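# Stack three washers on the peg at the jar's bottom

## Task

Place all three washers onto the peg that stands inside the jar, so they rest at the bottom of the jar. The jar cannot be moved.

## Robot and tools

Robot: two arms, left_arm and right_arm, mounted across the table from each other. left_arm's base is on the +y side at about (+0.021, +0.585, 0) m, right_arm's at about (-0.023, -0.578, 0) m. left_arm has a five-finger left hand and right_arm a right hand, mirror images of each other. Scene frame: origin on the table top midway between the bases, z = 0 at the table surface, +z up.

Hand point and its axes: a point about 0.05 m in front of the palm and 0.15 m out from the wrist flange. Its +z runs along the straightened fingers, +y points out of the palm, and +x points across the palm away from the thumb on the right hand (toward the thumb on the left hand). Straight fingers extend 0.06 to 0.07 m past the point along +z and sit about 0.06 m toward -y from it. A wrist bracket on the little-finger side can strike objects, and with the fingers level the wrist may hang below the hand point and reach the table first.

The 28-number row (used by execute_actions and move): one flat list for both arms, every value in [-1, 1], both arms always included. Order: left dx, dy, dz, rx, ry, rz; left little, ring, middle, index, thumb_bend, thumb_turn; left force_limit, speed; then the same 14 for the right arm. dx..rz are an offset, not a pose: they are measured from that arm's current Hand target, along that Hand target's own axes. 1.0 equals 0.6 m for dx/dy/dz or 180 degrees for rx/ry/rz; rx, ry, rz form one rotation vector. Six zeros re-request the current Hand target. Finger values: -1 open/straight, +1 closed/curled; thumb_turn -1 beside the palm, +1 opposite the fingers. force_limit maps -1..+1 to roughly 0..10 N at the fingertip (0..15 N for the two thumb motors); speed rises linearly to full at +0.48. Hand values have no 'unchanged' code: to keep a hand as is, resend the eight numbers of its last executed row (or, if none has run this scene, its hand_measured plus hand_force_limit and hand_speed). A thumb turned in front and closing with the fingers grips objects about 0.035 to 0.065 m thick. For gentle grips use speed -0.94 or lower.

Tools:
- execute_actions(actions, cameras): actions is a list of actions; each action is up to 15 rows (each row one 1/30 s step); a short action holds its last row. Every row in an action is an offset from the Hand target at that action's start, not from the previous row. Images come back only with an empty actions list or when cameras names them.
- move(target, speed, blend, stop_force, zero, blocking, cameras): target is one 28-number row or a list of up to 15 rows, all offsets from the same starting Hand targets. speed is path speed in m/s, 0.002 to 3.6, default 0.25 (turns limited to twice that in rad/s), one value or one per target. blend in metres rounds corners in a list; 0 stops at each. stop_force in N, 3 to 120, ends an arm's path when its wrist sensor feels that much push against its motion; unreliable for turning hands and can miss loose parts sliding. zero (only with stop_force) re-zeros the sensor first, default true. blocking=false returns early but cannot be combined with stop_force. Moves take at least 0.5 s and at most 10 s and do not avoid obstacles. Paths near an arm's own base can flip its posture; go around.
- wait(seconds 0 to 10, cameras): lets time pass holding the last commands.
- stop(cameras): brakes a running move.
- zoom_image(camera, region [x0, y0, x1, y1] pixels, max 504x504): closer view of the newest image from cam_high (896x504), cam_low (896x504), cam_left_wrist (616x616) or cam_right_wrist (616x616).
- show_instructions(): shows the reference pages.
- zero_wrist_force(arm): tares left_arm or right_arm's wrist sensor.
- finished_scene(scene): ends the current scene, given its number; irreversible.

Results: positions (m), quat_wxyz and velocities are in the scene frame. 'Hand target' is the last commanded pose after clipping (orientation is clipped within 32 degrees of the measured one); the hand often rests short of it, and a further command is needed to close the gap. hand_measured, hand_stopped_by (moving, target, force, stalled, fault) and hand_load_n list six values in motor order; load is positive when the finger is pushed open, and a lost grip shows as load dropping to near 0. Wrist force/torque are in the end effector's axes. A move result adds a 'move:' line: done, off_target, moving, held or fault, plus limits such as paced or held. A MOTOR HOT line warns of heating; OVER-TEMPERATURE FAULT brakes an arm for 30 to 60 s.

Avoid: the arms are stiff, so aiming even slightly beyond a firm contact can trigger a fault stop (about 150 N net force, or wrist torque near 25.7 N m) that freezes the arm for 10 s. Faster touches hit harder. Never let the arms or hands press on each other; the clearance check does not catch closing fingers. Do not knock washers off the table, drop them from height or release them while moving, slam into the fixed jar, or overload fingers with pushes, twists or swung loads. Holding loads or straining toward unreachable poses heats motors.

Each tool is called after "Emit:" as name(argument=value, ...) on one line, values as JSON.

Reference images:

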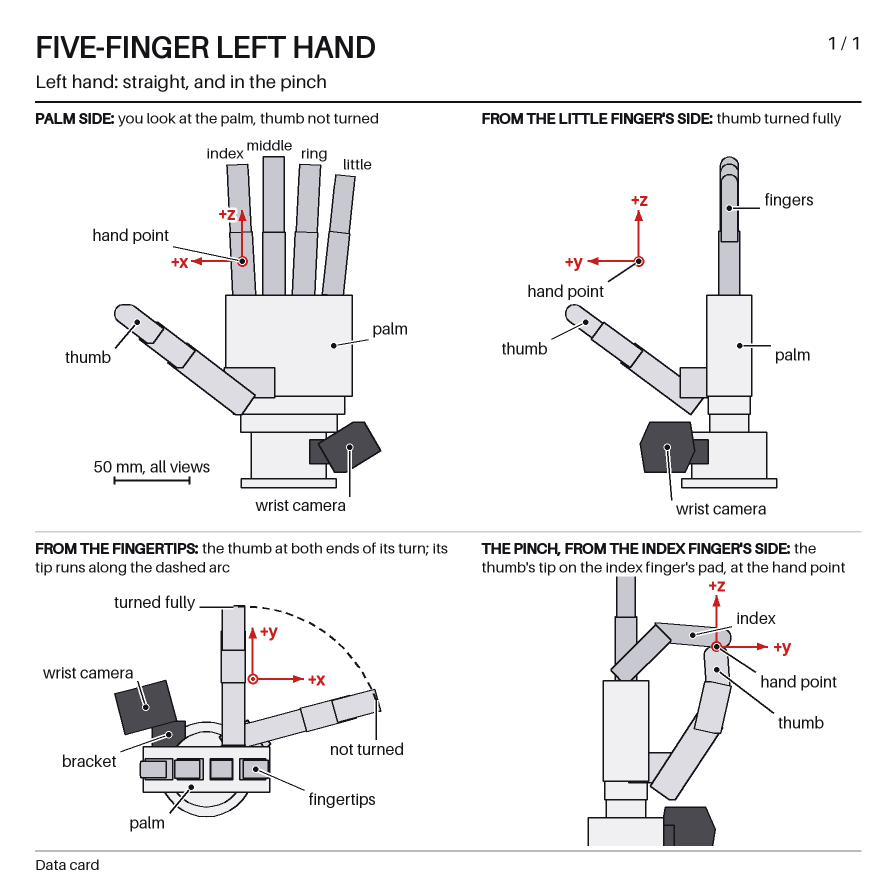

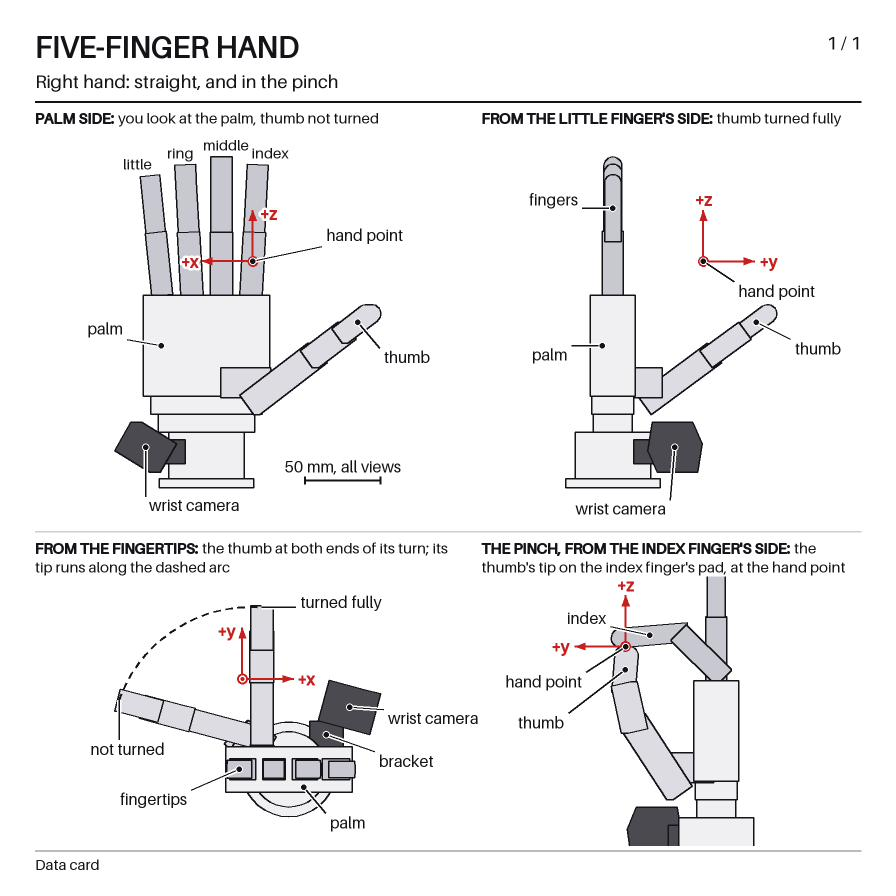

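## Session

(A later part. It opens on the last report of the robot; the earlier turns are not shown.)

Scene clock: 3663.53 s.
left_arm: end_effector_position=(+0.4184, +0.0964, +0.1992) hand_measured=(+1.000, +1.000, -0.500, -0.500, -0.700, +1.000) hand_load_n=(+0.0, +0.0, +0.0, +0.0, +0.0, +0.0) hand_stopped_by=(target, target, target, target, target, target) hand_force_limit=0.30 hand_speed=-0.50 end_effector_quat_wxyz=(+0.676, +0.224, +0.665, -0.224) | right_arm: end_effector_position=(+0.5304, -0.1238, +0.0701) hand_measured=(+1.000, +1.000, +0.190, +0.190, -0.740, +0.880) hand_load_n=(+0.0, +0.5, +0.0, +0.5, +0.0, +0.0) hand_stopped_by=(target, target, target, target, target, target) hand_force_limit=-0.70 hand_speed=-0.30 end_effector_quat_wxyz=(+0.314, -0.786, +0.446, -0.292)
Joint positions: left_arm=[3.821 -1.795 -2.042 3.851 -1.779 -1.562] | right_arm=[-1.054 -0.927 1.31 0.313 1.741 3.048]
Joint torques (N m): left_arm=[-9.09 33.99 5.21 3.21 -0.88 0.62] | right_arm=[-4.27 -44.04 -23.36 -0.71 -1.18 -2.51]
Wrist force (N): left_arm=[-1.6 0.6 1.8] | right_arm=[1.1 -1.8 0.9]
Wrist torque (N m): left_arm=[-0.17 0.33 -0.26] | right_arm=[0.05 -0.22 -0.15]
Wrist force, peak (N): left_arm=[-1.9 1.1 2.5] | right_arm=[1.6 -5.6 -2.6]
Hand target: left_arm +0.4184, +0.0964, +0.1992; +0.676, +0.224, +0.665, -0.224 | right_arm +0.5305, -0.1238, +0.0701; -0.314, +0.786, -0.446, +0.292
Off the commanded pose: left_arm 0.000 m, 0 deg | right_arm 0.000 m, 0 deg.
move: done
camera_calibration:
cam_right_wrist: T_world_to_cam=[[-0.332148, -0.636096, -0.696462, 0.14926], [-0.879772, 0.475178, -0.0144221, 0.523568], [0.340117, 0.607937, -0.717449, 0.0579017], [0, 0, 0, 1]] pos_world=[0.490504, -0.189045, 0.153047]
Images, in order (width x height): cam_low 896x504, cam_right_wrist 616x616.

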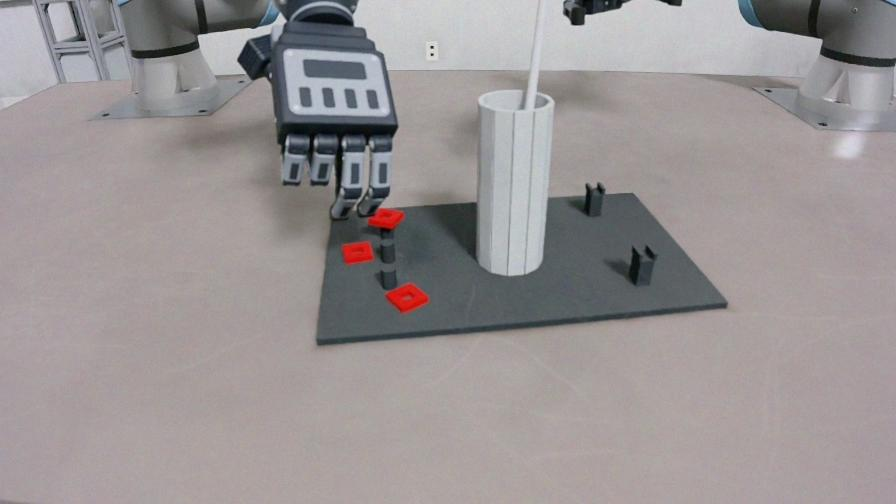

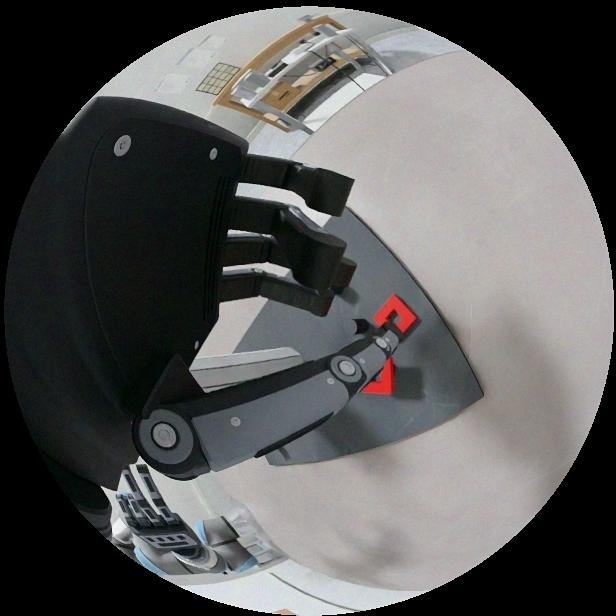

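Emit:
move(target=[0,0,0,0,0,0,1,1,-0.5,-0.5,-0.7,1,0.3,-0.5,-0.0132,0.0638,0.0458,0,0,0,1,1,0.19,0.19,-0.74,0.88,-0.7,-0.3], speed=0.03, stop_force=3, cameras=["cam_right_wrist","cam_low"])

Emit:
zoom_image(camera="cam_right_wrist", region=[280, 220, 460, 400])

Emit:
zoom_image(camera="cam_low", region=[300, 170, 460, 330])

Scene clock: 3715.80 s.
left_arm: end_effector_position=(+0.4184, +0.0964, +0.1992) hand_measured=(+1.000, +1.000, -0.500, -0.500, -0.700, +1.000) hand_load_n=(+0.0, +0.0, +0.0, +0.0, +0.0, +0.0) hand_stopped_by=(target, target, target, target, target, target) hand_force_limit=0.30 hand_speed=-0.50 end_effector_quat_wxyz=(+0.676, +0.224, +0.665, -0.224) | right_arm: end_effector_position=(+0.5276, -0.1260, +0.0225) hand_measured=(+1.000, +1.000, +0.190, +0.190, -0.740, +0.880) hand_load_n=(+0.0, +0.0, +0.0, +0.0, +0.0, +0.0) hand_stopped_by=(target, target, target, target, target, target) hand_force_limit=-0.70 hand_speed=-0.30 end_effector_quat_wxyz=(+0.314, -0.786, +0.446, -0.292)
Joint positions: left_arm=[3.821 -1.795 -2.042 3.851 -1.779 -1.562] | right_arm=[-1.055 -0.886 1.373 0.209 1.741 3.048]
Joint torques (N m): left_arm=[-8.89 33.89 5.46 3.36 -0.92 0.61] | right_arm=[-7.78 -54.94 -26.06 1.84 -1.31 -2.45]
Wrist force (N): left_arm=[-1.9 0.6 2.1] | right_arm=[1.2 -1.8 1.0]
Wrist torque (N m): left_arm=[-0.18 0.39 -0.28] | right_arm=[0.03 -0.27 -0.10]
Wrist force, peak (N): left_arm=[-2.1 0.7 2.4] | right_arm=[1.3 -2.6 0.6]
Hand target: left_arm +0.4184, +0.0964, +0.1992; +0.676, +0.224, +0.665, -0.224 | right_arm +0.5276, -0.1260, +0.0225; -0.314, +0.786, -0.446, +0.292
Off the commanded pose: left_arm 0.000 m, 0 deg | right_arm 0.000 m, 0 deg.
move: done
camera_calibration:
cam_right_wrist: T_world_to_cam=[[-0.332137, -0.636076, -0.696486, 0.113844], [-0.879741, 0.475232, -0.0144849, 0.521419], [0.340206, 0.607916, -0.717424, 0.0259303], [0, 0, 0, 1]] pos_world=[0.487704, -0.191145, 0.105447]
Images, in order (width x height): cam_low 896x504, cam_right_wrist 616x616.

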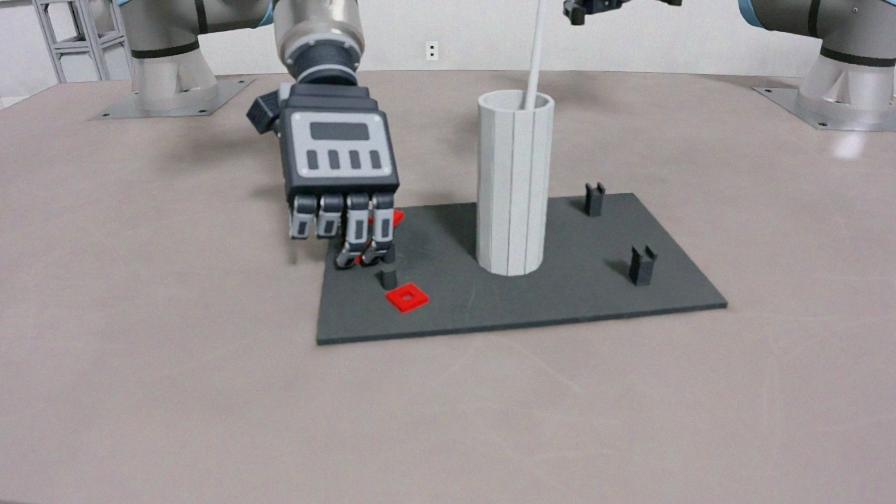

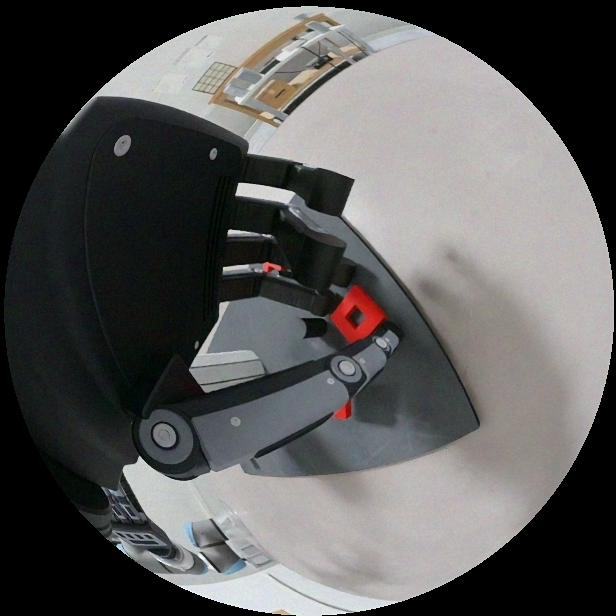

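Scaled by 2.800 from the camera's 616x616 image, which has a finer 880x880 frame.

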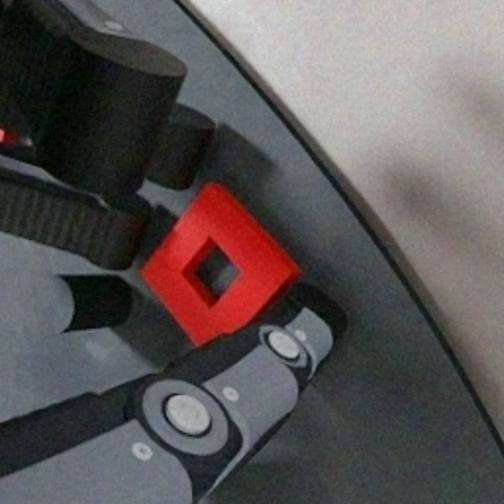

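Scaled by 3.150.

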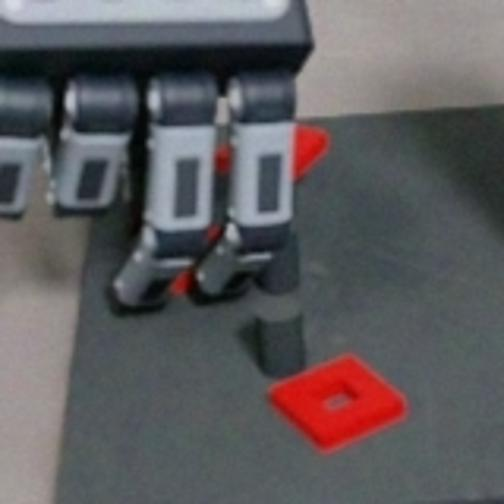

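Emit:
move(target=[0,0,0,0,0,0,1,1,-0.5,-0.5,-0.7,1,0.3,-0.5,-0.001,0.0046,-0.0015,0,0,0,1,1,0.19,0.19,-0.74,0.88,-0.7,-0.3], speed=0.01, stop_force=3)

Emit:
move(target=[0,0,0,0,0,0,1,1,-0.5,-0.5,-0.7,1,0.3,-0.5,0,0,0,0,0,0,1,1,0.19,0.19,-0.5,0.88,-0.7,-0.93], speed=0.05, cameras=["cam_right_wrist","cam_low"])

Emit:
zoom_image(camera="cam_right_wrist", region=[280, 220, 460, 400])

Scene clock: 3734.93 s.
left_arm: end_effector_position=(+0.4184, +0.0964, +0.1992) hand_measured=(+1.000, +1.000, -0.500, -0.500, -0.700, +1.000) hand_load_n=(+0.0, +0.0, +0.0, +0.0, +0.0, +0.0) hand_stopped_by=(target, target, target, target, target, target) hand_force_limit=0.30 hand_speed=-0.50 end_effector_quat_wxyz=(+0.676, +0.224, +0.665, -0.224) | right_arm: end_effector_position=(+0.5269, -0.1263, +0.0219) hand_measured=(+1.000, +1.000, +0.190, +0.190, -0.740, +0.880) hand_load_n=(+0.0, +0.0, +0.0, +0.0, -2.0, -0.5) hand_stopped_by=(target, target, target, target, target, target) hand_force_limit=-0.70 hand_speed=-0.30 end_effector_quat_wxyz=(+0.314, -0.786, +0.446, -0.293)
Joint positions: left_arm=[3.821 -1.795 -2.042 3.851 -1.779 -1.562] | right_arm=[-1.054 -0.887 1.377 0.206 1.741 3.048]
Joint torques (N m): left_arm=[-8.67 33.62 5.46 3.31 -0.7 0.77] | right_arm=[-9.31 -36.27 -25.55 2.31 -0.55 -1.79]
Wrist force (N): left_arm=[-2.2 0.7 2.0] | right_arm=[1.6 -4.5 0.5]
Wrist torque (N m): left_arm=[-0.16 0.42 -0.29] | right_arm=[-0.04 -0.26 -0.12]
Wrist force, peak (N): left_arm=[-1.8 0.9 2.4] | right_arm=[2.0 -6.9 -0.3]
Hand target: left_arm +0.4184, +0.0964, +0.1992; +0.676, +0.224, +0.665, -0.224 | right_arm +0.5269, -0.1263, +0.0219; -0.314, +0.786, -0.446, +0.293 (not the last commanded pose)
Off the commanded pose: left_arm 0.000 m, 0 deg | right_arm 0.002 m, 0 deg.
move: contact (right_arm)

Scene clock: 3736.50 s.
left_arm: end_effector_position=(+0.4184, +0.0964, +0.1992) hand_measured=(+1.000, +1.000, -0.500, -0.500, -0.700, +1.000) hand_load_n=(+0.0, +0.0, +0.0, +0.0, +0.0, +0.5) hand_stopped_by=(target, target, target, target, target, target) hand_force_limit=0.30 hand_speed=-0.50 end_effector_quat_wxyz=(+0.676, +0.224, +0.665, -0.224) | right_arm: end_effector_position=(+0.5269, -0.1263, +0.0219) hand_measured=(+1.000, +1.000, +0.190, +0.190, -0.606, +0.880) hand_load_n=(+0.0, +0.0, +1.5, +0.0, +2.5, +0.5) hand_stopped_by=(target, target, target, target, force, target) hand_force_limit=-0.70 hand_speed=-0.93 end_effector_quat_wxyz=(+0.314, -0.786, +0.446, -0.293)
Joint positions: left_arm=[3.821 -1.795 -2.042 3.851 -1.779 -1.562] | right_arm=[-1.054 -0.887 1.377 0.206 1.741 3.048]
Joint torques (N m): left_arm=[-8.94 33.59 5.18 3.41 -0.77 0.71] | right_arm=[-9.26 -43.45 -25.42 -1.19 -0.73 -2.47]
Wrist force (N): left_arm=[-1.8 0.7 1.5] | right_arm=[0.9 -2.4 0.2]
Wrist torque (N m): left_arm=[-0.14 0.36 -0.28] | right_arm=[0.04 -0.20 -0.13]
Wrist force, peak (N): left_arm=[-1.9 1.1 2.2] | right_arm=[1.9 -5.1 -0.3]
Hand target: left_arm +0.4184, +0.0964, +0.1992; +0.676, +0.224, +0.665, -0.224 | right_arm +0.5269, -0.1263, +0.0219; -0.314, +0.786, -0.446, +0.293
Off the commanded pose: left_arm 0.000 m, 0 deg | right_arm 0.000 m, 0 deg.
move: done
camera_calibration:
cam_right_wrist: T_world_to_cam=[[-0.331926, -0.636112, -0.696553, 0.112937], [-0.879794, 0.475129, -0.0146561, 0.520874], [0.340275, 0.607958, -0.717356, 0.025993], [0, 0, 0, 1]] pos_world=[0.486904, -0.191445, 0.104947]
Images, in order (width x height): cam_low 896x504, cam_right_wrist 616x616.

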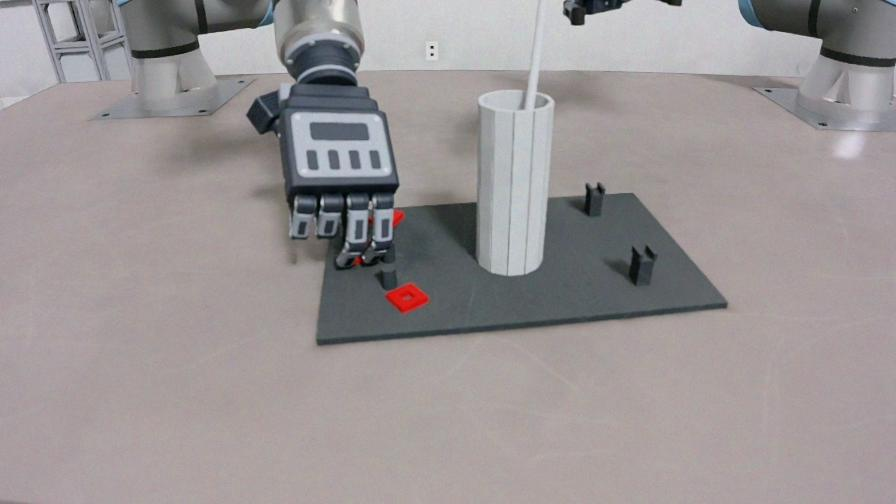

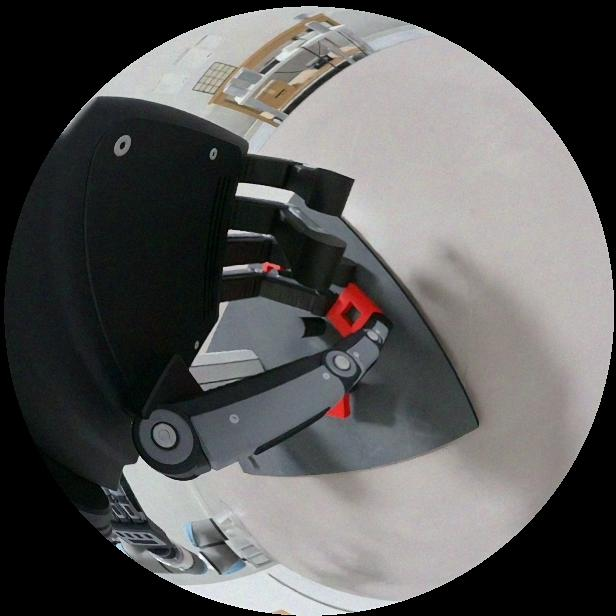

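Scaled by 2.800 from the camera's 616x616 image, which has a finer 880x880 frame.

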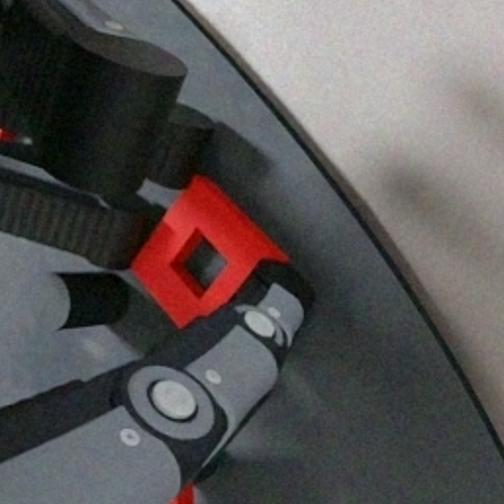

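Emit:
move(target=[0,0,0,0,0,0,1,1,-0.5,-0.5,-0.7,1,0.3,-0.5,0,0.0002,0,0,0,0,1,1,0.19,0.19,-0.655,0.88,-0.7,-0.8], speed=0.05)

Emit:
move(target=[0,0,0,0,0,0,1,1,-0.5,-0.5,-0.7,1,0.3,-0.5,-0.0005,0.0025,0.0021,0,0,0,1,1,0.19,0.19,-0.655,0.88,-0.7,-0.8], speed=0.008, stop_force=3)

Emit:
move(target=[0,0,0,0,0,0,1,1,-0.5,-0.5,-0.7,1,0.3,-0.5,0,0,0,0,0,0,1,1,0.19,0.25,-0.5,0.88,-0.7,-0.93], speed=0.05, cameras=["cam_right_wrist","cam_low"])

Emit:
zoom_image(camera="cam_right_wrist", region=[280, 220, 460, 400])

Scene clock: 3762.67 s.
left_arm: end_effector_position=(+0.4184, +0.0964, +0.1992) hand_measured=(+1.000, +1.000, -0.500, -0.500, -0.700, +1.000) hand_load_n=(+0.0, +0.0, +0.0, +0.0, +0.0, +0.0) hand_stopped_by=(target, target, target, target, target, target) hand_force_limit=0.30 hand_speed=-0.50 end_effector_quat_wxyz=(+0.676, +0.224, +0.665, -0.224) | right_arm: end_effector_position=(+0.5268, -0.1263, +0.0218) hand_measured=(+1.000, +1.000, +0.190, +0.190, -0.656, +0.880) hand_load_n=(+0.0, +0.0, +0.0, +0.0, +0.0, +0.0) hand_stopped_by=(target, target, target, target, target, target) hand_force_limit=-0.70 hand_speed=-0.80 end_effector_quat_wxyz=(+0.314, -0.786, +0.446, -0.293)
Joint positions: left_arm=[3.821 -1.795 -2.042 3.851 -1.779 -1.562] | right_arm=[-1.054 -0.887 1.377 0.206 1.741 3.048]
Joint torques (N m): left_arm=[-8.95 34.09 6.07 3.31 -0.87 0.67] | right_arm=[-10.4 -52.91 -8.69 -1.34 -0.74 -2.48]
Wrist force (N): left_arm=[-2.2 0.3 2.3] | right_arm=[1.0 -2.0 0.6]
Wrist torque (N m): left_arm=[-0.24 0.44 -0.28] | right_arm=[0.05 -0.22 -0.12]
Wrist force, peak (N): left_arm=[-1.9 1.1 2.4] | right_arm=[1.4 -3.1 0.5]
Hand target: left_arm +0.4184, +0.0964, +0.1992; +0.676, +0.224, +0.665, -0.224 | right_arm +0.5268, -0.1263, +0.0219; -0.314, +0.786, -0.446, +0.293
Off the commanded pose: left_arm 0.000 m, 0 deg | right_arm 0.000 m, 0 deg.
move: done

Scene clock: 3764.07 s.
left_arm: end_effector_position=(+0.4184, +0.0964, +0.1992) hand_measured=(+1.000, +1.000, -0.500, -0.500, -0.700, +1.000) hand_load_n=(+0.0, +0.0, +0.0, +0.0, +0.0, +0.5) hand_stopped_by=(target, target, target, target, target, target) hand_force_limit=0.30 hand_speed=-0.50 end_effector_quat_wxyz=(+0.676, +0.224, +0.665, -0.224) | right_arm: end_effector_position=(+0.5268, -0.1263, +0.0212) hand_measured=(+1.000, +1.000, +0.190, +0.190, -0.656, +0.880) hand_load_n=(+0.0, +0.0, +0.0, +0.0, +0.0, +0.0) hand_stopped_by=(target, target, target, target, target, target) hand_force_limit=-0.70 hand_speed=-0.80 end_effector_quat_wxyz=(+0.314, -0.786, +0.446, -0.293)
Joint positions: left_arm=[3.821 -1.795 -2.042 3.851 -1.779 -1.562] | right_arm=[-1.054 -0.887 1.378 0.205 1.741 3.048]
Joint torques (N m): left_arm=[-8.66 33.37 5.16 3.37 -0.89 0.64] | right_arm=[-6.86 -52.88 -25.63 1.79 -0.27 -2.17]
Wrist force (N): left_arm=[-2.0 0.7 2.3] | right_arm=[0.8 -3.9 -1.2]
Wrist torque (N m): left_arm=[-0.18 0.41 -0.29] | right_arm=[-0.11 -0.21 -0.14]
Wrist force, peak (N): left_arm=[-2.2 1.0 2.2] | right_arm=[1.9 -5.8 -2.8]
Hand target: left_arm +0.4184, +0.0964, +0.1992; +0.676, +0.224, +0.665, -0.224 | right_arm +0.5268, -0.1263, +0.0212; -0.314, +0.786, -0.446, +0.293 (not the last commanded pose)
Off the commanded pose: left_arm 0.000 m, 0 deg | right_arm 0.001 m, 0 deg.
move: contact (right_arm)

Scene clock: 3764.63 s.
left_arm: end_effector_position=(+0.4184, +0.0964, +0.1992) hand_measured=(+1.000, +1.000, -0.500, -0.500, -0.700, +1.000) hand_load_n=(+0.0, +0.0, +0.0, +0.0, +0.0, +0.0) hand_stopped_by=(target, target, target, target, target, target) hand_force_limit=0.30 hand_speed=-0.50 end_effector_quat_wxyz=(+0.676, +0.224, +0.665, -0.224) | right_arm: end_effector_position=(+0.5268, -0.1263, +0.0212) hand_measured=(+1.000, +1.000, +0.190, +0.250, -0.634, +0.880) hand_load_n=(+0.0, +0.0, +0.0, +1.0, +2.5, -0.5) hand_stopped_by=(target, target, target, target, force, target) hand_force_limit=-0.70 hand_speed=-0.93 end_effector_quat_wxyz=(+0.314, -0.786, +0.446, -0.293)
Joint positions: left_arm=[3.821 -1.795 -2.042 3.851 -1.779 -1.562] | right_arm=[-1.054 -0.887 1.378 0.205 1.741 3.048]
Joint torques (N m): left_arm=[-8.87 33.66 5.05 3.32 -0.78 0.62] | right_arm=[-6.27 -52.36 -25 -0.09 0.12 -2.01]
Wrist force (N): left_arm=[-1.9 0.9 2.1] | right_arm=[2.1 -4.1 -1.4]
Wrist torque (N m): left_arm=[-0.13 0.38 -0.28] | right_arm=[0.01 -0.26 -0.08]
Wrist force, peak (N): left_arm=[-2.1 0.7 2.5] | right_arm=[1.9 -4.8 -2.2]
Hand target: left_arm +0.4184, +0.0964, +0.1992; +0.676, +0.224, +0.665, -0.224 | right_arm +0.5268, -0.1263, +0.0212; -0.314, +0.786, -0.446, +0.293
Off the commanded pose: left_arm 0.000 m, 0 deg | right_arm 0.000 m, 0 deg.
move: done
camera_calibration:
cam_right_wrist: T_world_to_cam=[[-0.331892, -0.636049, -0.696627, 0.112389], [-0.879763, 0.475184, -0.0147191, 0.520914], [0.340388, 0.607982, -0.717283, 0.0254935], [0, 0, 0, 1]] pos_world=[0.486904, -0.191544, 0.104247]
Images, in order (width x height): cam_low 896x504, cam_right_wrist 616x616.

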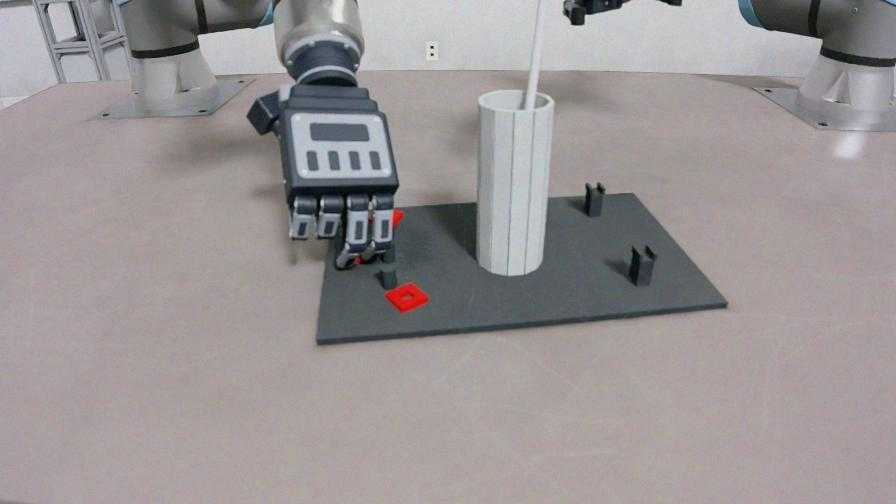

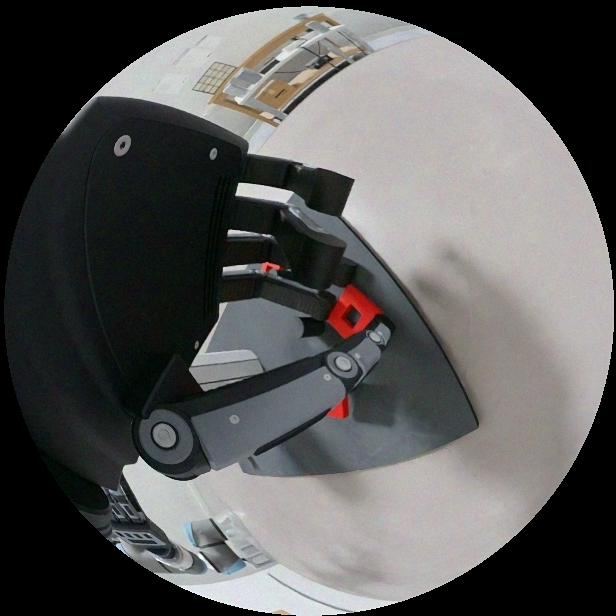

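Scaled by 2.800 from the camera's 616x616 image, which has a finer 880x880 frame.

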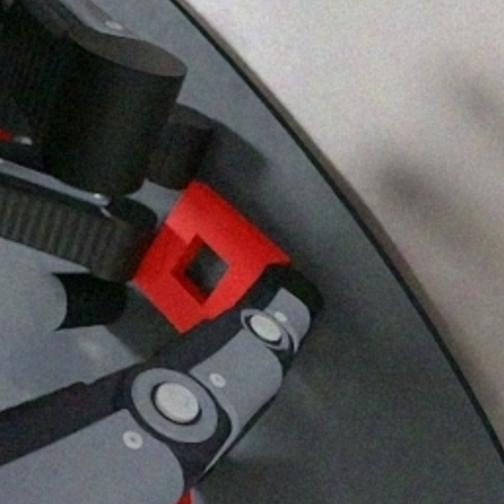

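Emit:
move(target=[0,0,0,0,0,0,1,1,-0.5,-0.5,-0.7,1,0.3,-0.5,0,0,0,0,0,0,1,1,0.25,0.28,-0.5,0.88,-0.6,-0.93], speed=0.05)

Emit:
move(target=[0,0,0,0,0,0,1,1,-0.5,-0.5,-0.7,1,0.3,-0.5,0.009,-0.0377,-0.0316,0,0,0,1,1,0.25,0.28,-0.5,0.88,-0.6,-0.93], speed=0.03, cameras=["cam_right_wrist","cam_low"])

Emit:
zoom_image(camera="cam_right_wrist", region=[280, 220, 460, 400])

Scene clock: 3779.43 s.
left_arm: end_effector_position=(+0.4184, +0.0964, +0.1992) hand_measured=(+1.000, +1.000, -0.500, -0.500, -0.700, +1.000) hand_load_n=(+0.0, +0.0, +0.0, +0.0, +0.0, +0.0) hand_stopped_by=(target, target, target, target, target, target) hand_force_limit=0.30 hand_speed=-0.50 end_effector_quat_wxyz=(+0.676, +0.224, +0.665, -0.224) | right_arm: end_effector_position=(+0.5268, -0.1263, +0.0212) hand_measured=(+1.000, +1.000, +0.208, +0.280, -0.636, +0.880) hand_load_n=(+0.0, +0.0, +2.0, +0.5, +3.5, +0.0) hand_stopped_by=(target, target, force, target, force, target) hand_force_limit=-0.60 hand_speed=-0.93 end_effector_quat_wxyz=(+0.314, -0.786, +0.446, -0.293)
Joint positions: left_arm=[3.821 -1.795 -2.042 3.851 -1.779 -1.562] | right_arm=[-1.054 -0.887 1.378 0.205 1.741 3.048]
Joint torques (N m): left_arm=[-8.4 34.07 5.37 3.24 -0.79 0.53] | right_arm=[-1.19 -50.16 -22.97 -0.15 1.07 -1.38]
Wrist force (N): left_arm=[-1.7 0.9 2.2] | right_arm=[1.5 -5.0 -0.5]
Wrist torque (N m): left_arm=[-0.15 0.36 -0.27] | right_arm=[-0.03 -0.27 -0.13]
Wrist force, peak (N): left_arm=[-2.2 1.1 2.3] | right_arm=[2.3 -6.3 -1.2]
Hand target: left_arm +0.4184, +0.0964, +0.1992; +0.676, +0.224, +0.665, -0.224 | right_arm +0.5268, -0.1263, +0.0212; -0.314, +0.786, -0.446, +0.293
Off the commanded pose: left_arm 0.000 m, 0 deg | right_arm 0.000 m, 0 deg.
move: done

Scene clock: 3780.70 s.
left_arm: end_effector_position=(+0.4184, +0.0964, +0.1992) hand_measured=(+1.000, +1.000, -0.500, -0.500, -0.700, +1.000) hand_load_n=(+0.0, +0.0, +0.0, +0.0, +0.0, +0.0) hand_stopped_by=(target, target, target, target, target, target) hand_force_limit=0.30 hand_speed=-0.50 end_effector_quat_wxyz=(+0.676, +0.224, +0.665, -0.224) | right_arm: end_effector_position=(+0.5269, -0.1263, +0.0515) hand_measured=(+1.000, +1.000, +0.208, +0.280, -0.634, +0.880) hand_load_n=(+0.0, +0.0, +0.0, +0.0, +0.0, +0.0) hand_stopped_by=(target, target, force, target, force, target) hand_force_limit=-0.60 hand_speed=-0.93 end_effector_quat_wxyz=(+0.314, -0.786, +0.446, -0.293)
Joint positions: left_arm=[3.821 -1.795 -2.042 3.851 -1.779 -1.562] | right_arm=[-1.054 -0.919 1.348 0.266 1.741 3.048]
Joint torques (N m): left_arm=[-9.01 33.67 6.02 3.19 -0.75 0.68] | right_arm=[2.15 -39 -10.51 -1.21 0.8 -0.84]
Wrist force (N): left_arm=[-1.4 0.7 1.9] | right_arm=[0.6 -2.0 1.2]
Wrist torque (N m): left_arm=[-0.17 0.32 -0.25] | right_arm=[0.00 -0.17 -0.15]
Wrist force, peak (N): left_arm=[-1.9 0.8 2.6] | right_arm=[2.6 -6.1 -1.3]
Hand target: left_arm +0.4184, +0.0964, +0.1992; +0.676, +0.224, +0.665, -0.224 | right_arm +0.5268, -0.1263, +0.0512; -0.314, +0.786, -0.446, +0.293
Off the commanded pose: left_arm 0.000 m, 0 deg | right_arm 0.000 m, 0 deg.
move: done
camera_calibration:
cam_right_wrist: T_world_to_cam=[[-0.33169, -0.63597, -0.696795, 0.133367], [-0.879794, 0.475123, -0.0148468, 0.521379], [0.340505, 0.608112, -0.717117, 0.0471009], [0, 0, 0, 1]] pos_world=[0.486904, -0.191544, 0.134447]
Images, in order (width x height): cam_low 896x504, cam_right_wrist 616x616.

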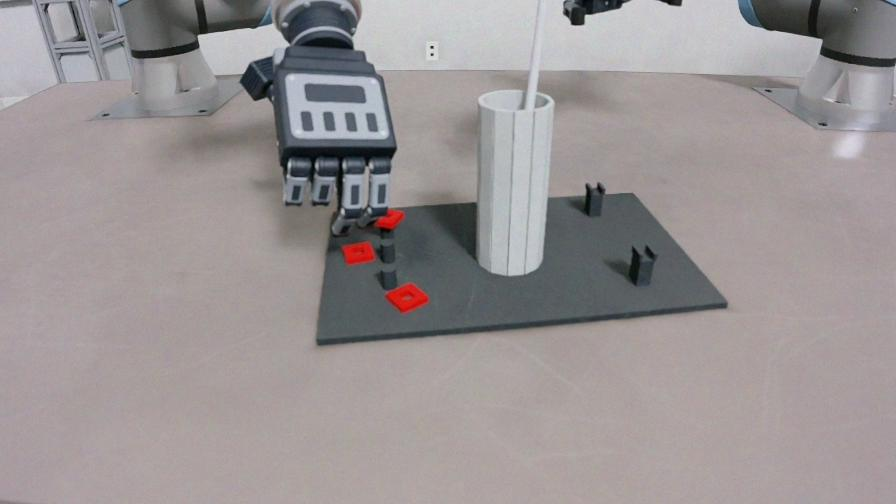

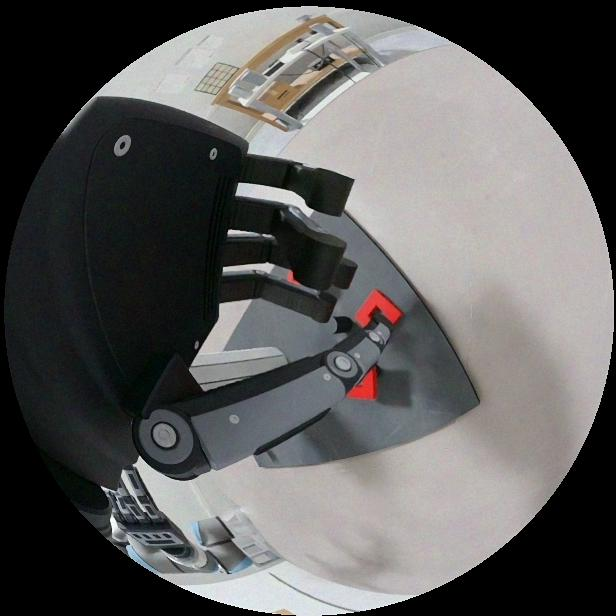

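Scaled by 2.800 from the camera's 616x616 image, which has a finer 880x880 frame.

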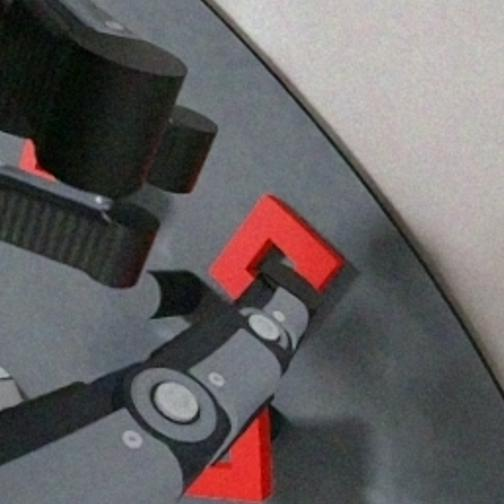

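Emit:
move(target=[0,0,0,0,0,0,1,1,-0.5,-0.5,-0.7,1,0.3,-0.5,-0.0045,0.0188,0.0158,-0.0094,0,0,1,1,0.19,0.19,-0.68,0.77,-0.7,-0.3], speed=0.06, cameras=["cam_right_wrist"])

Emit:
zoom_image(camera="cam_right_wrist", region=[280, 220, 460, 400])

Scene clock: 3859.07 s.
left_arm: end_effector_position=(+0.4184, +0.0964, +0.1992) hand_measured=(+1.000, +1.000, -0.500, -0.500, -0.700, +1.000) hand_load_n=(+0.0, +0.0, +0.0, +0.0, +0.0, +0.0) hand_stopped_by=(target, target, target, target, target, target) hand_force_limit=0.30 hand_speed=-0.50 end_effector_quat_wxyz=(+0.676, +0.224, +0.665, -0.224) | right_arm: end_effector_position=(+0.5269, -0.1263, +0.0362) hand_measured=(+1.000, +1.000, +0.190, +0.190, -0.680, +0.770) hand_load_n=(+0.0, +0.0, +0.0, +0.0, +0.0, +0.0) hand_stopped_by=(target, target, target, target, target, target) hand_force_limit=-0.70 hand_speed=-0.30 end_effector_quat_wxyz=(+0.302, -0.790, +0.450, -0.286)
Joint positions: left_arm=[3.821 -1.795 -2.042 3.851 -1.779 -1.562] | right_arm=[-1.054 -0.887 1.329 0.284 1.744 3.053]
Joint torques (N m): left_arm=[-8.46 33.7 5.32 3.21 -0.67 0.67] | right_arm=[6.18 -56.49 -9.23 -0.5 0.88 1.25]
Wrist force (N): left_arm=[-1.8 0.6 2.1] | right_arm=[0.9 -1.7 0.8]
Wrist torque (N m): left_arm=[-0.19 0.37 -0.27] | right_arm=[0.04 -0.20 -0.21]
Wrist force, peak (N): left_arm=[-2.2 0.9 2.4] | right_arm=[1.3 -2.4 0.9]
Hand target: left_arm +0.4184, +0.0964, +0.1992; +0.676, +0.224, +0.665, -0.224 | right_arm +0.5268, -0.1263, +0.0363; -0.302, +0.790, -0.450, +0.286
Off the commanded pose: left_arm 0.000 m, 0 deg | right_arm 0.000 m, 0 deg.
move: done
camera_calibration:
cam_right_wrist: T_world_to_cam=[[-0.35335, -0.642962, -0.679518, 0.132678], [-0.877345, 0.479855, 0.00217993, 0.51981], [0.324668, 0.596942, -0.733656, 0.0436191], [0, 0, 0, 1]] pos_world=[0.488772, -0.190165, 0.121025]
Images, in order (width x height): cam_right_wrist 616x616.

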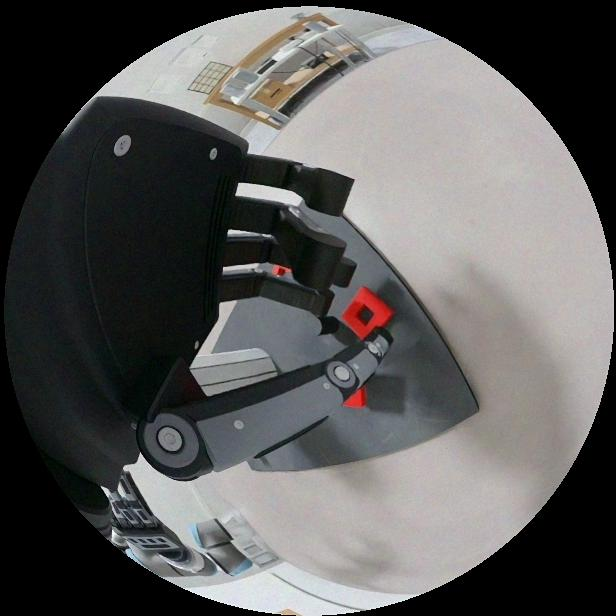

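Scaled by 2.800 from the camera's 616x616 image, which has a finer 880x880 frame.

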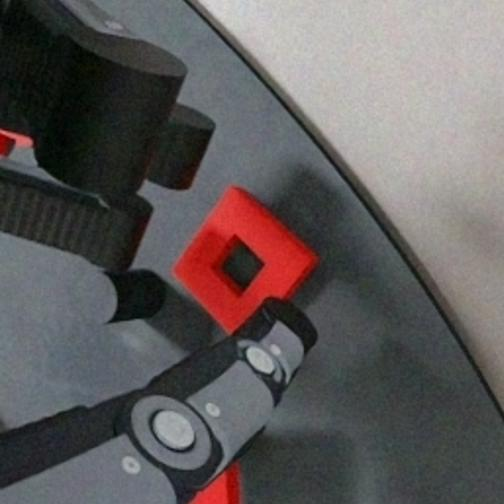

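Emit:
move(target=[0,0,0,0,0,0,1,1,-0.5,-0.5,-0.7,1,0.3,-0.5,-0.0047,0.0191,0.0170,0,0,0,1,1,0.19,0.19,-0.68,0.77,-0.7,-0.3], speed=0.012, stop_force=3)

Emit:
move(target=[0,0,0,0,0,0,1,1,-0.5,-0.5,-0.7,1,0.3,-0.5,0,0,0,0,0,0,1,1,0.19,0.19,-0.45,0.77,-0.6,-0.94], speed=0.05, cameras=["cam_right_wrist","cam_low"])

Emit:
zoom_image(camera="cam_right_wrist", region=[280, 220, 460, 400])

Scene clock: 3880.10 s.
left_arm: end_effector_position=(+0.4184, +0.0964, +0.1992) hand_measured=(+1.000, +1.000, -0.500, -0.500, -0.700, +1.000) hand_load_n=(+0.0, +0.0, +0.0, +0.0, +0.0, +0.5) hand_stopped_by=(target, target, target, target, target, target) hand_force_limit=0.30 hand_speed=-0.50 end_effector_quat_wxyz=(+0.676, +0.224, +0.665, -0.224) | right_arm: end_effector_position=(+0.5269, -0.1263, +0.0210) hand_measured=(+1.000, +1.000, +0.190, +0.190, -0.680, +0.770) hand_load_n=(+0.0, +0.0, +0.0, +0.0, +0.0, +0.0) hand_stopped_by=(target, target, target, target, target, target) hand_force_limit=-0.70 hand_speed=-0.30 end_effector_quat_wxyz=(+0.302, -0.790, +0.450, -0.286)
Joint positions: left_arm=[3.821 -1.795 -2.042 3.851 -1.779 -1.562] | right_arm=[-1.054 -0.871 1.343 0.253 1.744 3.053]
Joint torques (N m): left_arm=[-9.01 33.05 5.37 3.33 -0.67 0.56] | right_arm=[1.39 -52.21 -25.2 1.63 0.56 -1.32]
Wrist force (N): left_arm=[-1.8 0.8 2.1] | right_arm=[1.2 -4.2 -2.3]
Wrist torque (N m): left_arm=[-0.16 0.39 -0.28] | right_arm=[-0.14 -0.27 -0.20]
Wrist force, peak (N): left_arm=[-2.1 1.2 2.2] | right_arm=[2.7 -8.4 -6.3]
Hand target: left_arm +0.4184, +0.0964, +0.1992; +0.676, +0.224, +0.665, -0.224 | right_arm +0.5269, -0.1263, +0.0210; -0.302, +0.790, -0.450, +0.286
Off the commanded pose: left_arm 0.000 m, 0 deg | right_arm 0.000 m, 0 deg.
move: contact (right_arm)

Scene clock: 3881.17 s.
left_arm: end_effector_position=(+0.4184, +0.0964, +0.1992) hand_measured=(+1.000, +1.000, -0.500, -0.500, -0.700, +1.000) hand_load_n=(+0.0, +0.0, +0.0, +0.0, +0.0, +0.0) hand_stopped_by=(target, target, target, target, target, target) hand_force_limit=0.30 hand_speed=-0.50 end_effector_quat_wxyz=(+0.676, +0.224, +0.665, -0.224) | right_arm: end_effector_position=(+0.5268, -0.1263, +0.0210) hand_measured=(+1.000, +1.000, +0.190, +0.190, -0.608, +0.770) hand_load_n=(+0.0, +0.0, +1.5, +0.0, +2.5, +1.0) hand_stopped_by=(target, target, target, target, force, target) hand_force_limit=-0.60 hand_speed=-0.94 end_effector_quat_wxyz=(+0.302, -0.790, +0.450, -0.286)
Joint positions: left_arm=[3.821 -1.795 -2.042 3.851 -1.779 -1.562] | right_arm=[-1.054 -0.871 1.343 0.253 1.744 3.053]
Joint torques (N m): left_arm=[-8.68 33.85 5.57 3.36 -0.74 0.62] | right_arm=[2.1 -52.02 -25.47 -0.75 0.68 -1.26]
Wrist force (N): left_arm=[-2.1 0.7 2.0] | right_arm=[1.2 -2.8 -0.6]
Wrist torque (N m): left_arm=[-0.16 0.41 -0.28] | right_arm=[0.06 -0.18 -0.21]
Wrist force, peak (N): left_arm=[-2.2 1.0 2.3] | right_arm=[1.9 -5.9 -3.1]
Hand target: left_arm +0.4184, +0.0964, +0.1992; +0.676, +0.224, +0.665, -0.224 | right_arm +0.5269, -0.1263, +0.0210; -0.302, +0.790, -0.450, +0.286
Off the commanded pose: left_arm 0.000 m, 0 deg | right_arm 0.000 m, 0 deg.
move: done
camera_calibration:
cam_right_wrist: T_world_to_cam=[[-0.353182, -0.643003, -0.679566, 0.1222], [-0.87742, 0.479719, 0.00210031, 0.51991], [0.32465, 0.597006, -0.733612, 0.0325435], [0, 0, 0, 1]] pos_world=[0.488772, -0.190265, 0.105825]
Images, in order (width x height): cam_low 896x504, cam_right_wrist 616x616.

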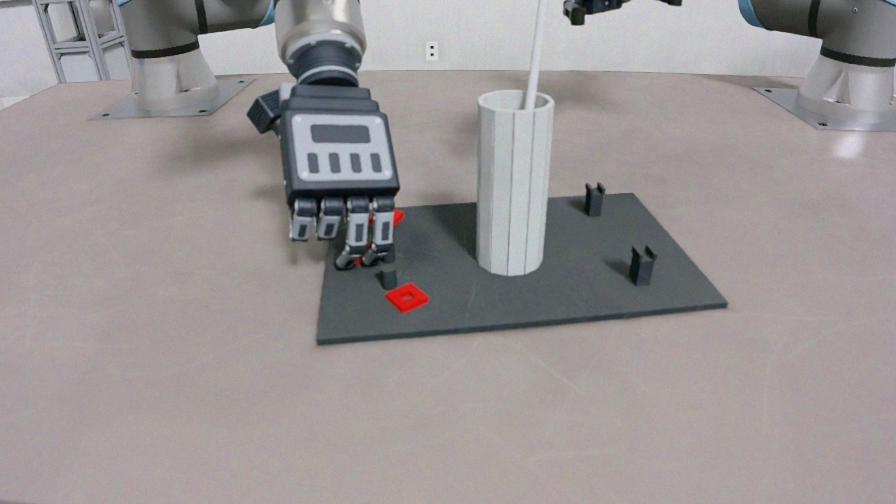

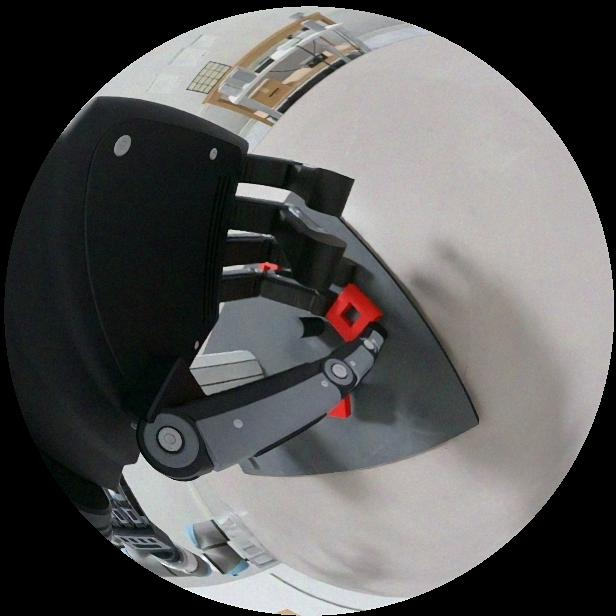

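Scaled by 2.800 from the camera's 616x616 image, which has a finer 880x880 frame.

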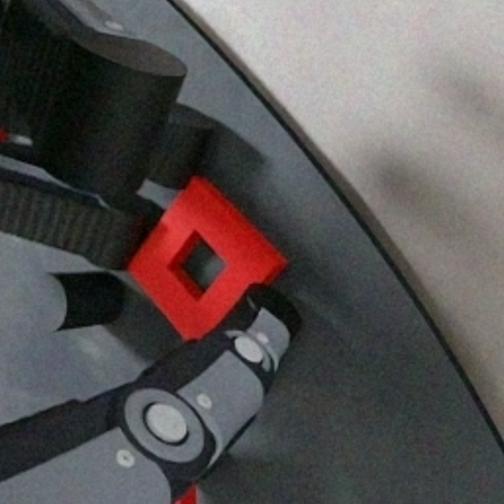

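Emit:
move(target=[0,0,0,0,0,0,1,1,-0.5,-0.5,-0.7,1,0.3,-0.5,0,0.0002,0,0,0,0,1,1,0.19,0.205,-0.66,0.68,-0.7,-0.8], speed=0.05)

Emit:
move(target=[0,0,0,0,0,0,1,1,-0.5,-0.5,-0.7,1,0.3,-0.5,0,0,0,0,0,0,1,1,0.19,0.205,-0.45,0.68,-0.5,-0.94], speed=0.05, cameras=["cam_right_wrist"])

Emit:
zoom_image(camera="cam_right_wrist", region=[280, 220, 460, 400])

Scene clock: 3909.47 s.
left_arm: end_effector_position=(+0.4184, +0.0964, +0.1992) hand_measured=(+1.000, +1.000, -0.500, -0.500, -0.700, +1.000) hand_load_n=(+0.0, +0.0, +0.0, +0.0, +0.0, +0.0) hand_stopped_by=(target, target, target, target, target, target) hand_force_limit=0.30 hand_speed=-0.50 end_effector_quat_wxyz=(+0.676, +0.224, +0.665, -0.224) | right_arm: end_effector_position=(+0.5268, -0.1263, +0.0209) hand_measured=(+1.000, +1.000, +0.190, +0.202, -0.658, +0.680) hand_load_n=(+0.0, +0.0, +0.0, +0.0, -2.0, -5.5) hand_stopped_by=(target, target, target, force, target, target) hand_force_limit=-0.70 hand_speed=-0.80 end_effector_quat_wxyz=(+0.302, -0.790, +0.450, -0.286)
Joint positions: left_arm=[3.821 -1.795 -2.042 3.851 -1.779 -1.562] | right_arm=[-1.054 -0.871 1.344 0.253 1.744 3.053]
Joint torques (N m): left_arm=[-8.43 33.72 5.69 3.15 -0.68 0.69] | right_arm=[-2.23 -50.26 -4.77 -0.62 -0.13 -1.91]
Wrist force (N): left_arm=[-1.9 0.5 1.8] | right_arm=[5.4 -7.6 -3.2]
Wrist torque (N m): left_arm=[-0.18 0.38 -0.27] | right_arm=[-0.26 -0.27 -0.35]
Wrist force, peak (N): left_arm=[-2.0 1.0 2.4] | right_arm=[5.7 -7.8 -3.6]
Hand target: left_arm +0.4184, +0.0964, +0.1992; +0.676, +0.224, +0.665, -0.224 | right_arm +0.5268, -0.1264, +0.0209; -0.302, +0.790, -0.450, +0.286
Off the commanded pose: left_arm 0.000 m, 0 deg | right_arm 0.000 m, 0 deg.
move: done

Scene clock: 3910.30 s.
left_arm: end_effector_position=(+0.4184, +0.0964, +0.1992) hand_measured=(+1.000, +1.000, -0.500, -0.500, -0.700, +1.000) hand_load_n=(+0.0, +0.0, +0.0, +0.0, +0.0, +0.5) hand_stopped_by=(target, target, target, target, target, target) hand_force_limit=0.30 hand_speed=-0.50 end_effector_quat_wxyz=(+0.676, +0.224, +0.665, -0.224) | right_arm: end_effector_position=(+0.5268, -0.1264, +0.0209) hand_measured=(+1.000, +1.000, +0.190, +0.202, -0.606, +0.680) hand_load_n=(+0.0, +0.0, +0.5, +1.5, +3.5, +0.5) hand_stopped_by=(target, target, target, force, force, target) hand_force_limit=-0.50 hand_speed=-0.94 end_effector_quat_wxyz=(+0.302, -0.790, +0.450, -0.286)
Joint positions: left_arm=[3.821 -1.795 -2.042 3.851 -1.779 -1.562] | right_arm=[-1.054 -0.871 1.344 0.253 1.744 3.053]
Joint torques (N m): left_arm=[-8.27 33.61 5.04 3.14 -0.7 0.66] | right_arm=[-5.62 -46.28 -11.7 0 -0.9 -2.17]
Wrist force (N): left_arm=[-1.8 0.6 1.7] | right_arm=[1.3 -2.8 -0.4]
Wrist torque (N m): left_arm=[-0.17 0.35 -0.26] | right_arm=[0.02 -0.20 -0.21]
Wrist force, peak (N): left_arm=[-2.1 1.2 2.1] | right_arm=[6.1 -7.7 -3.4]
Hand target: left_arm +0.4184, +0.0964, +0.1992; +0.676, +0.224, +0.665, -0.224 | right_arm +0.5268, -0.1264, +0.0209; -0.302, +0.790, -0.450, +0.286
Off the commanded pose: left_arm 0.000 m, 0 deg | right_arm 0.000 m, 0 deg.
move: done
camera_calibration:
cam_right_wrist: T_world_to_cam=[[-0.353182, -0.643003, -0.679566, 0.122096], [-0.87742, 0.479719, 0.00210031, 0.519822], [0.32465, 0.597006, -0.733612, 0.0325026], [0, 0, 0, 1]] pos_world=[0.488672, -0.190265, 0.105725]
Images, in order (width x height): cam_right_wrist 616x616.

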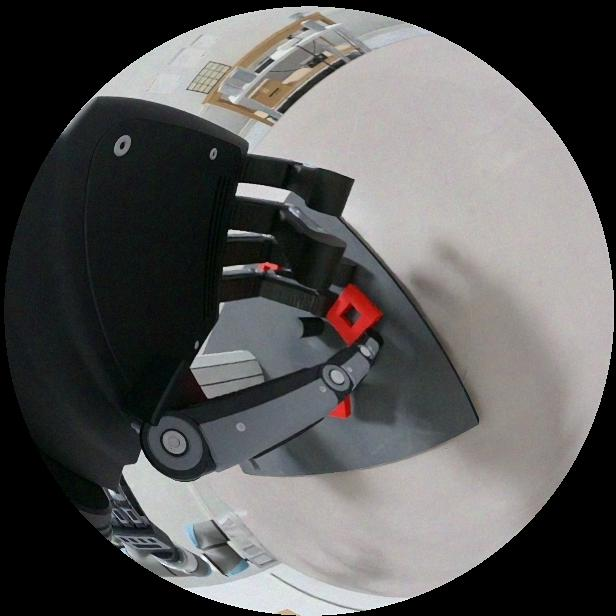

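Scaled by 2.800 from the camera's 616x616 image, which has a finer 880x880 frame.

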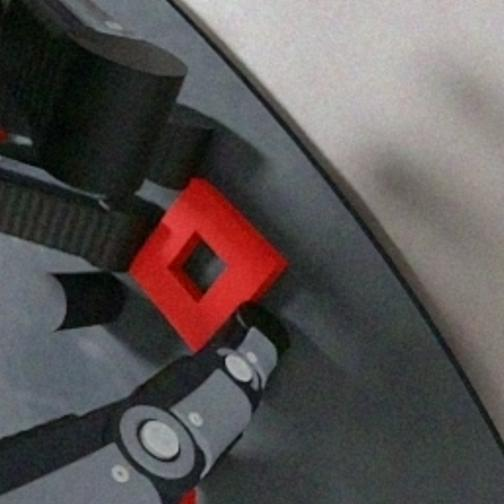

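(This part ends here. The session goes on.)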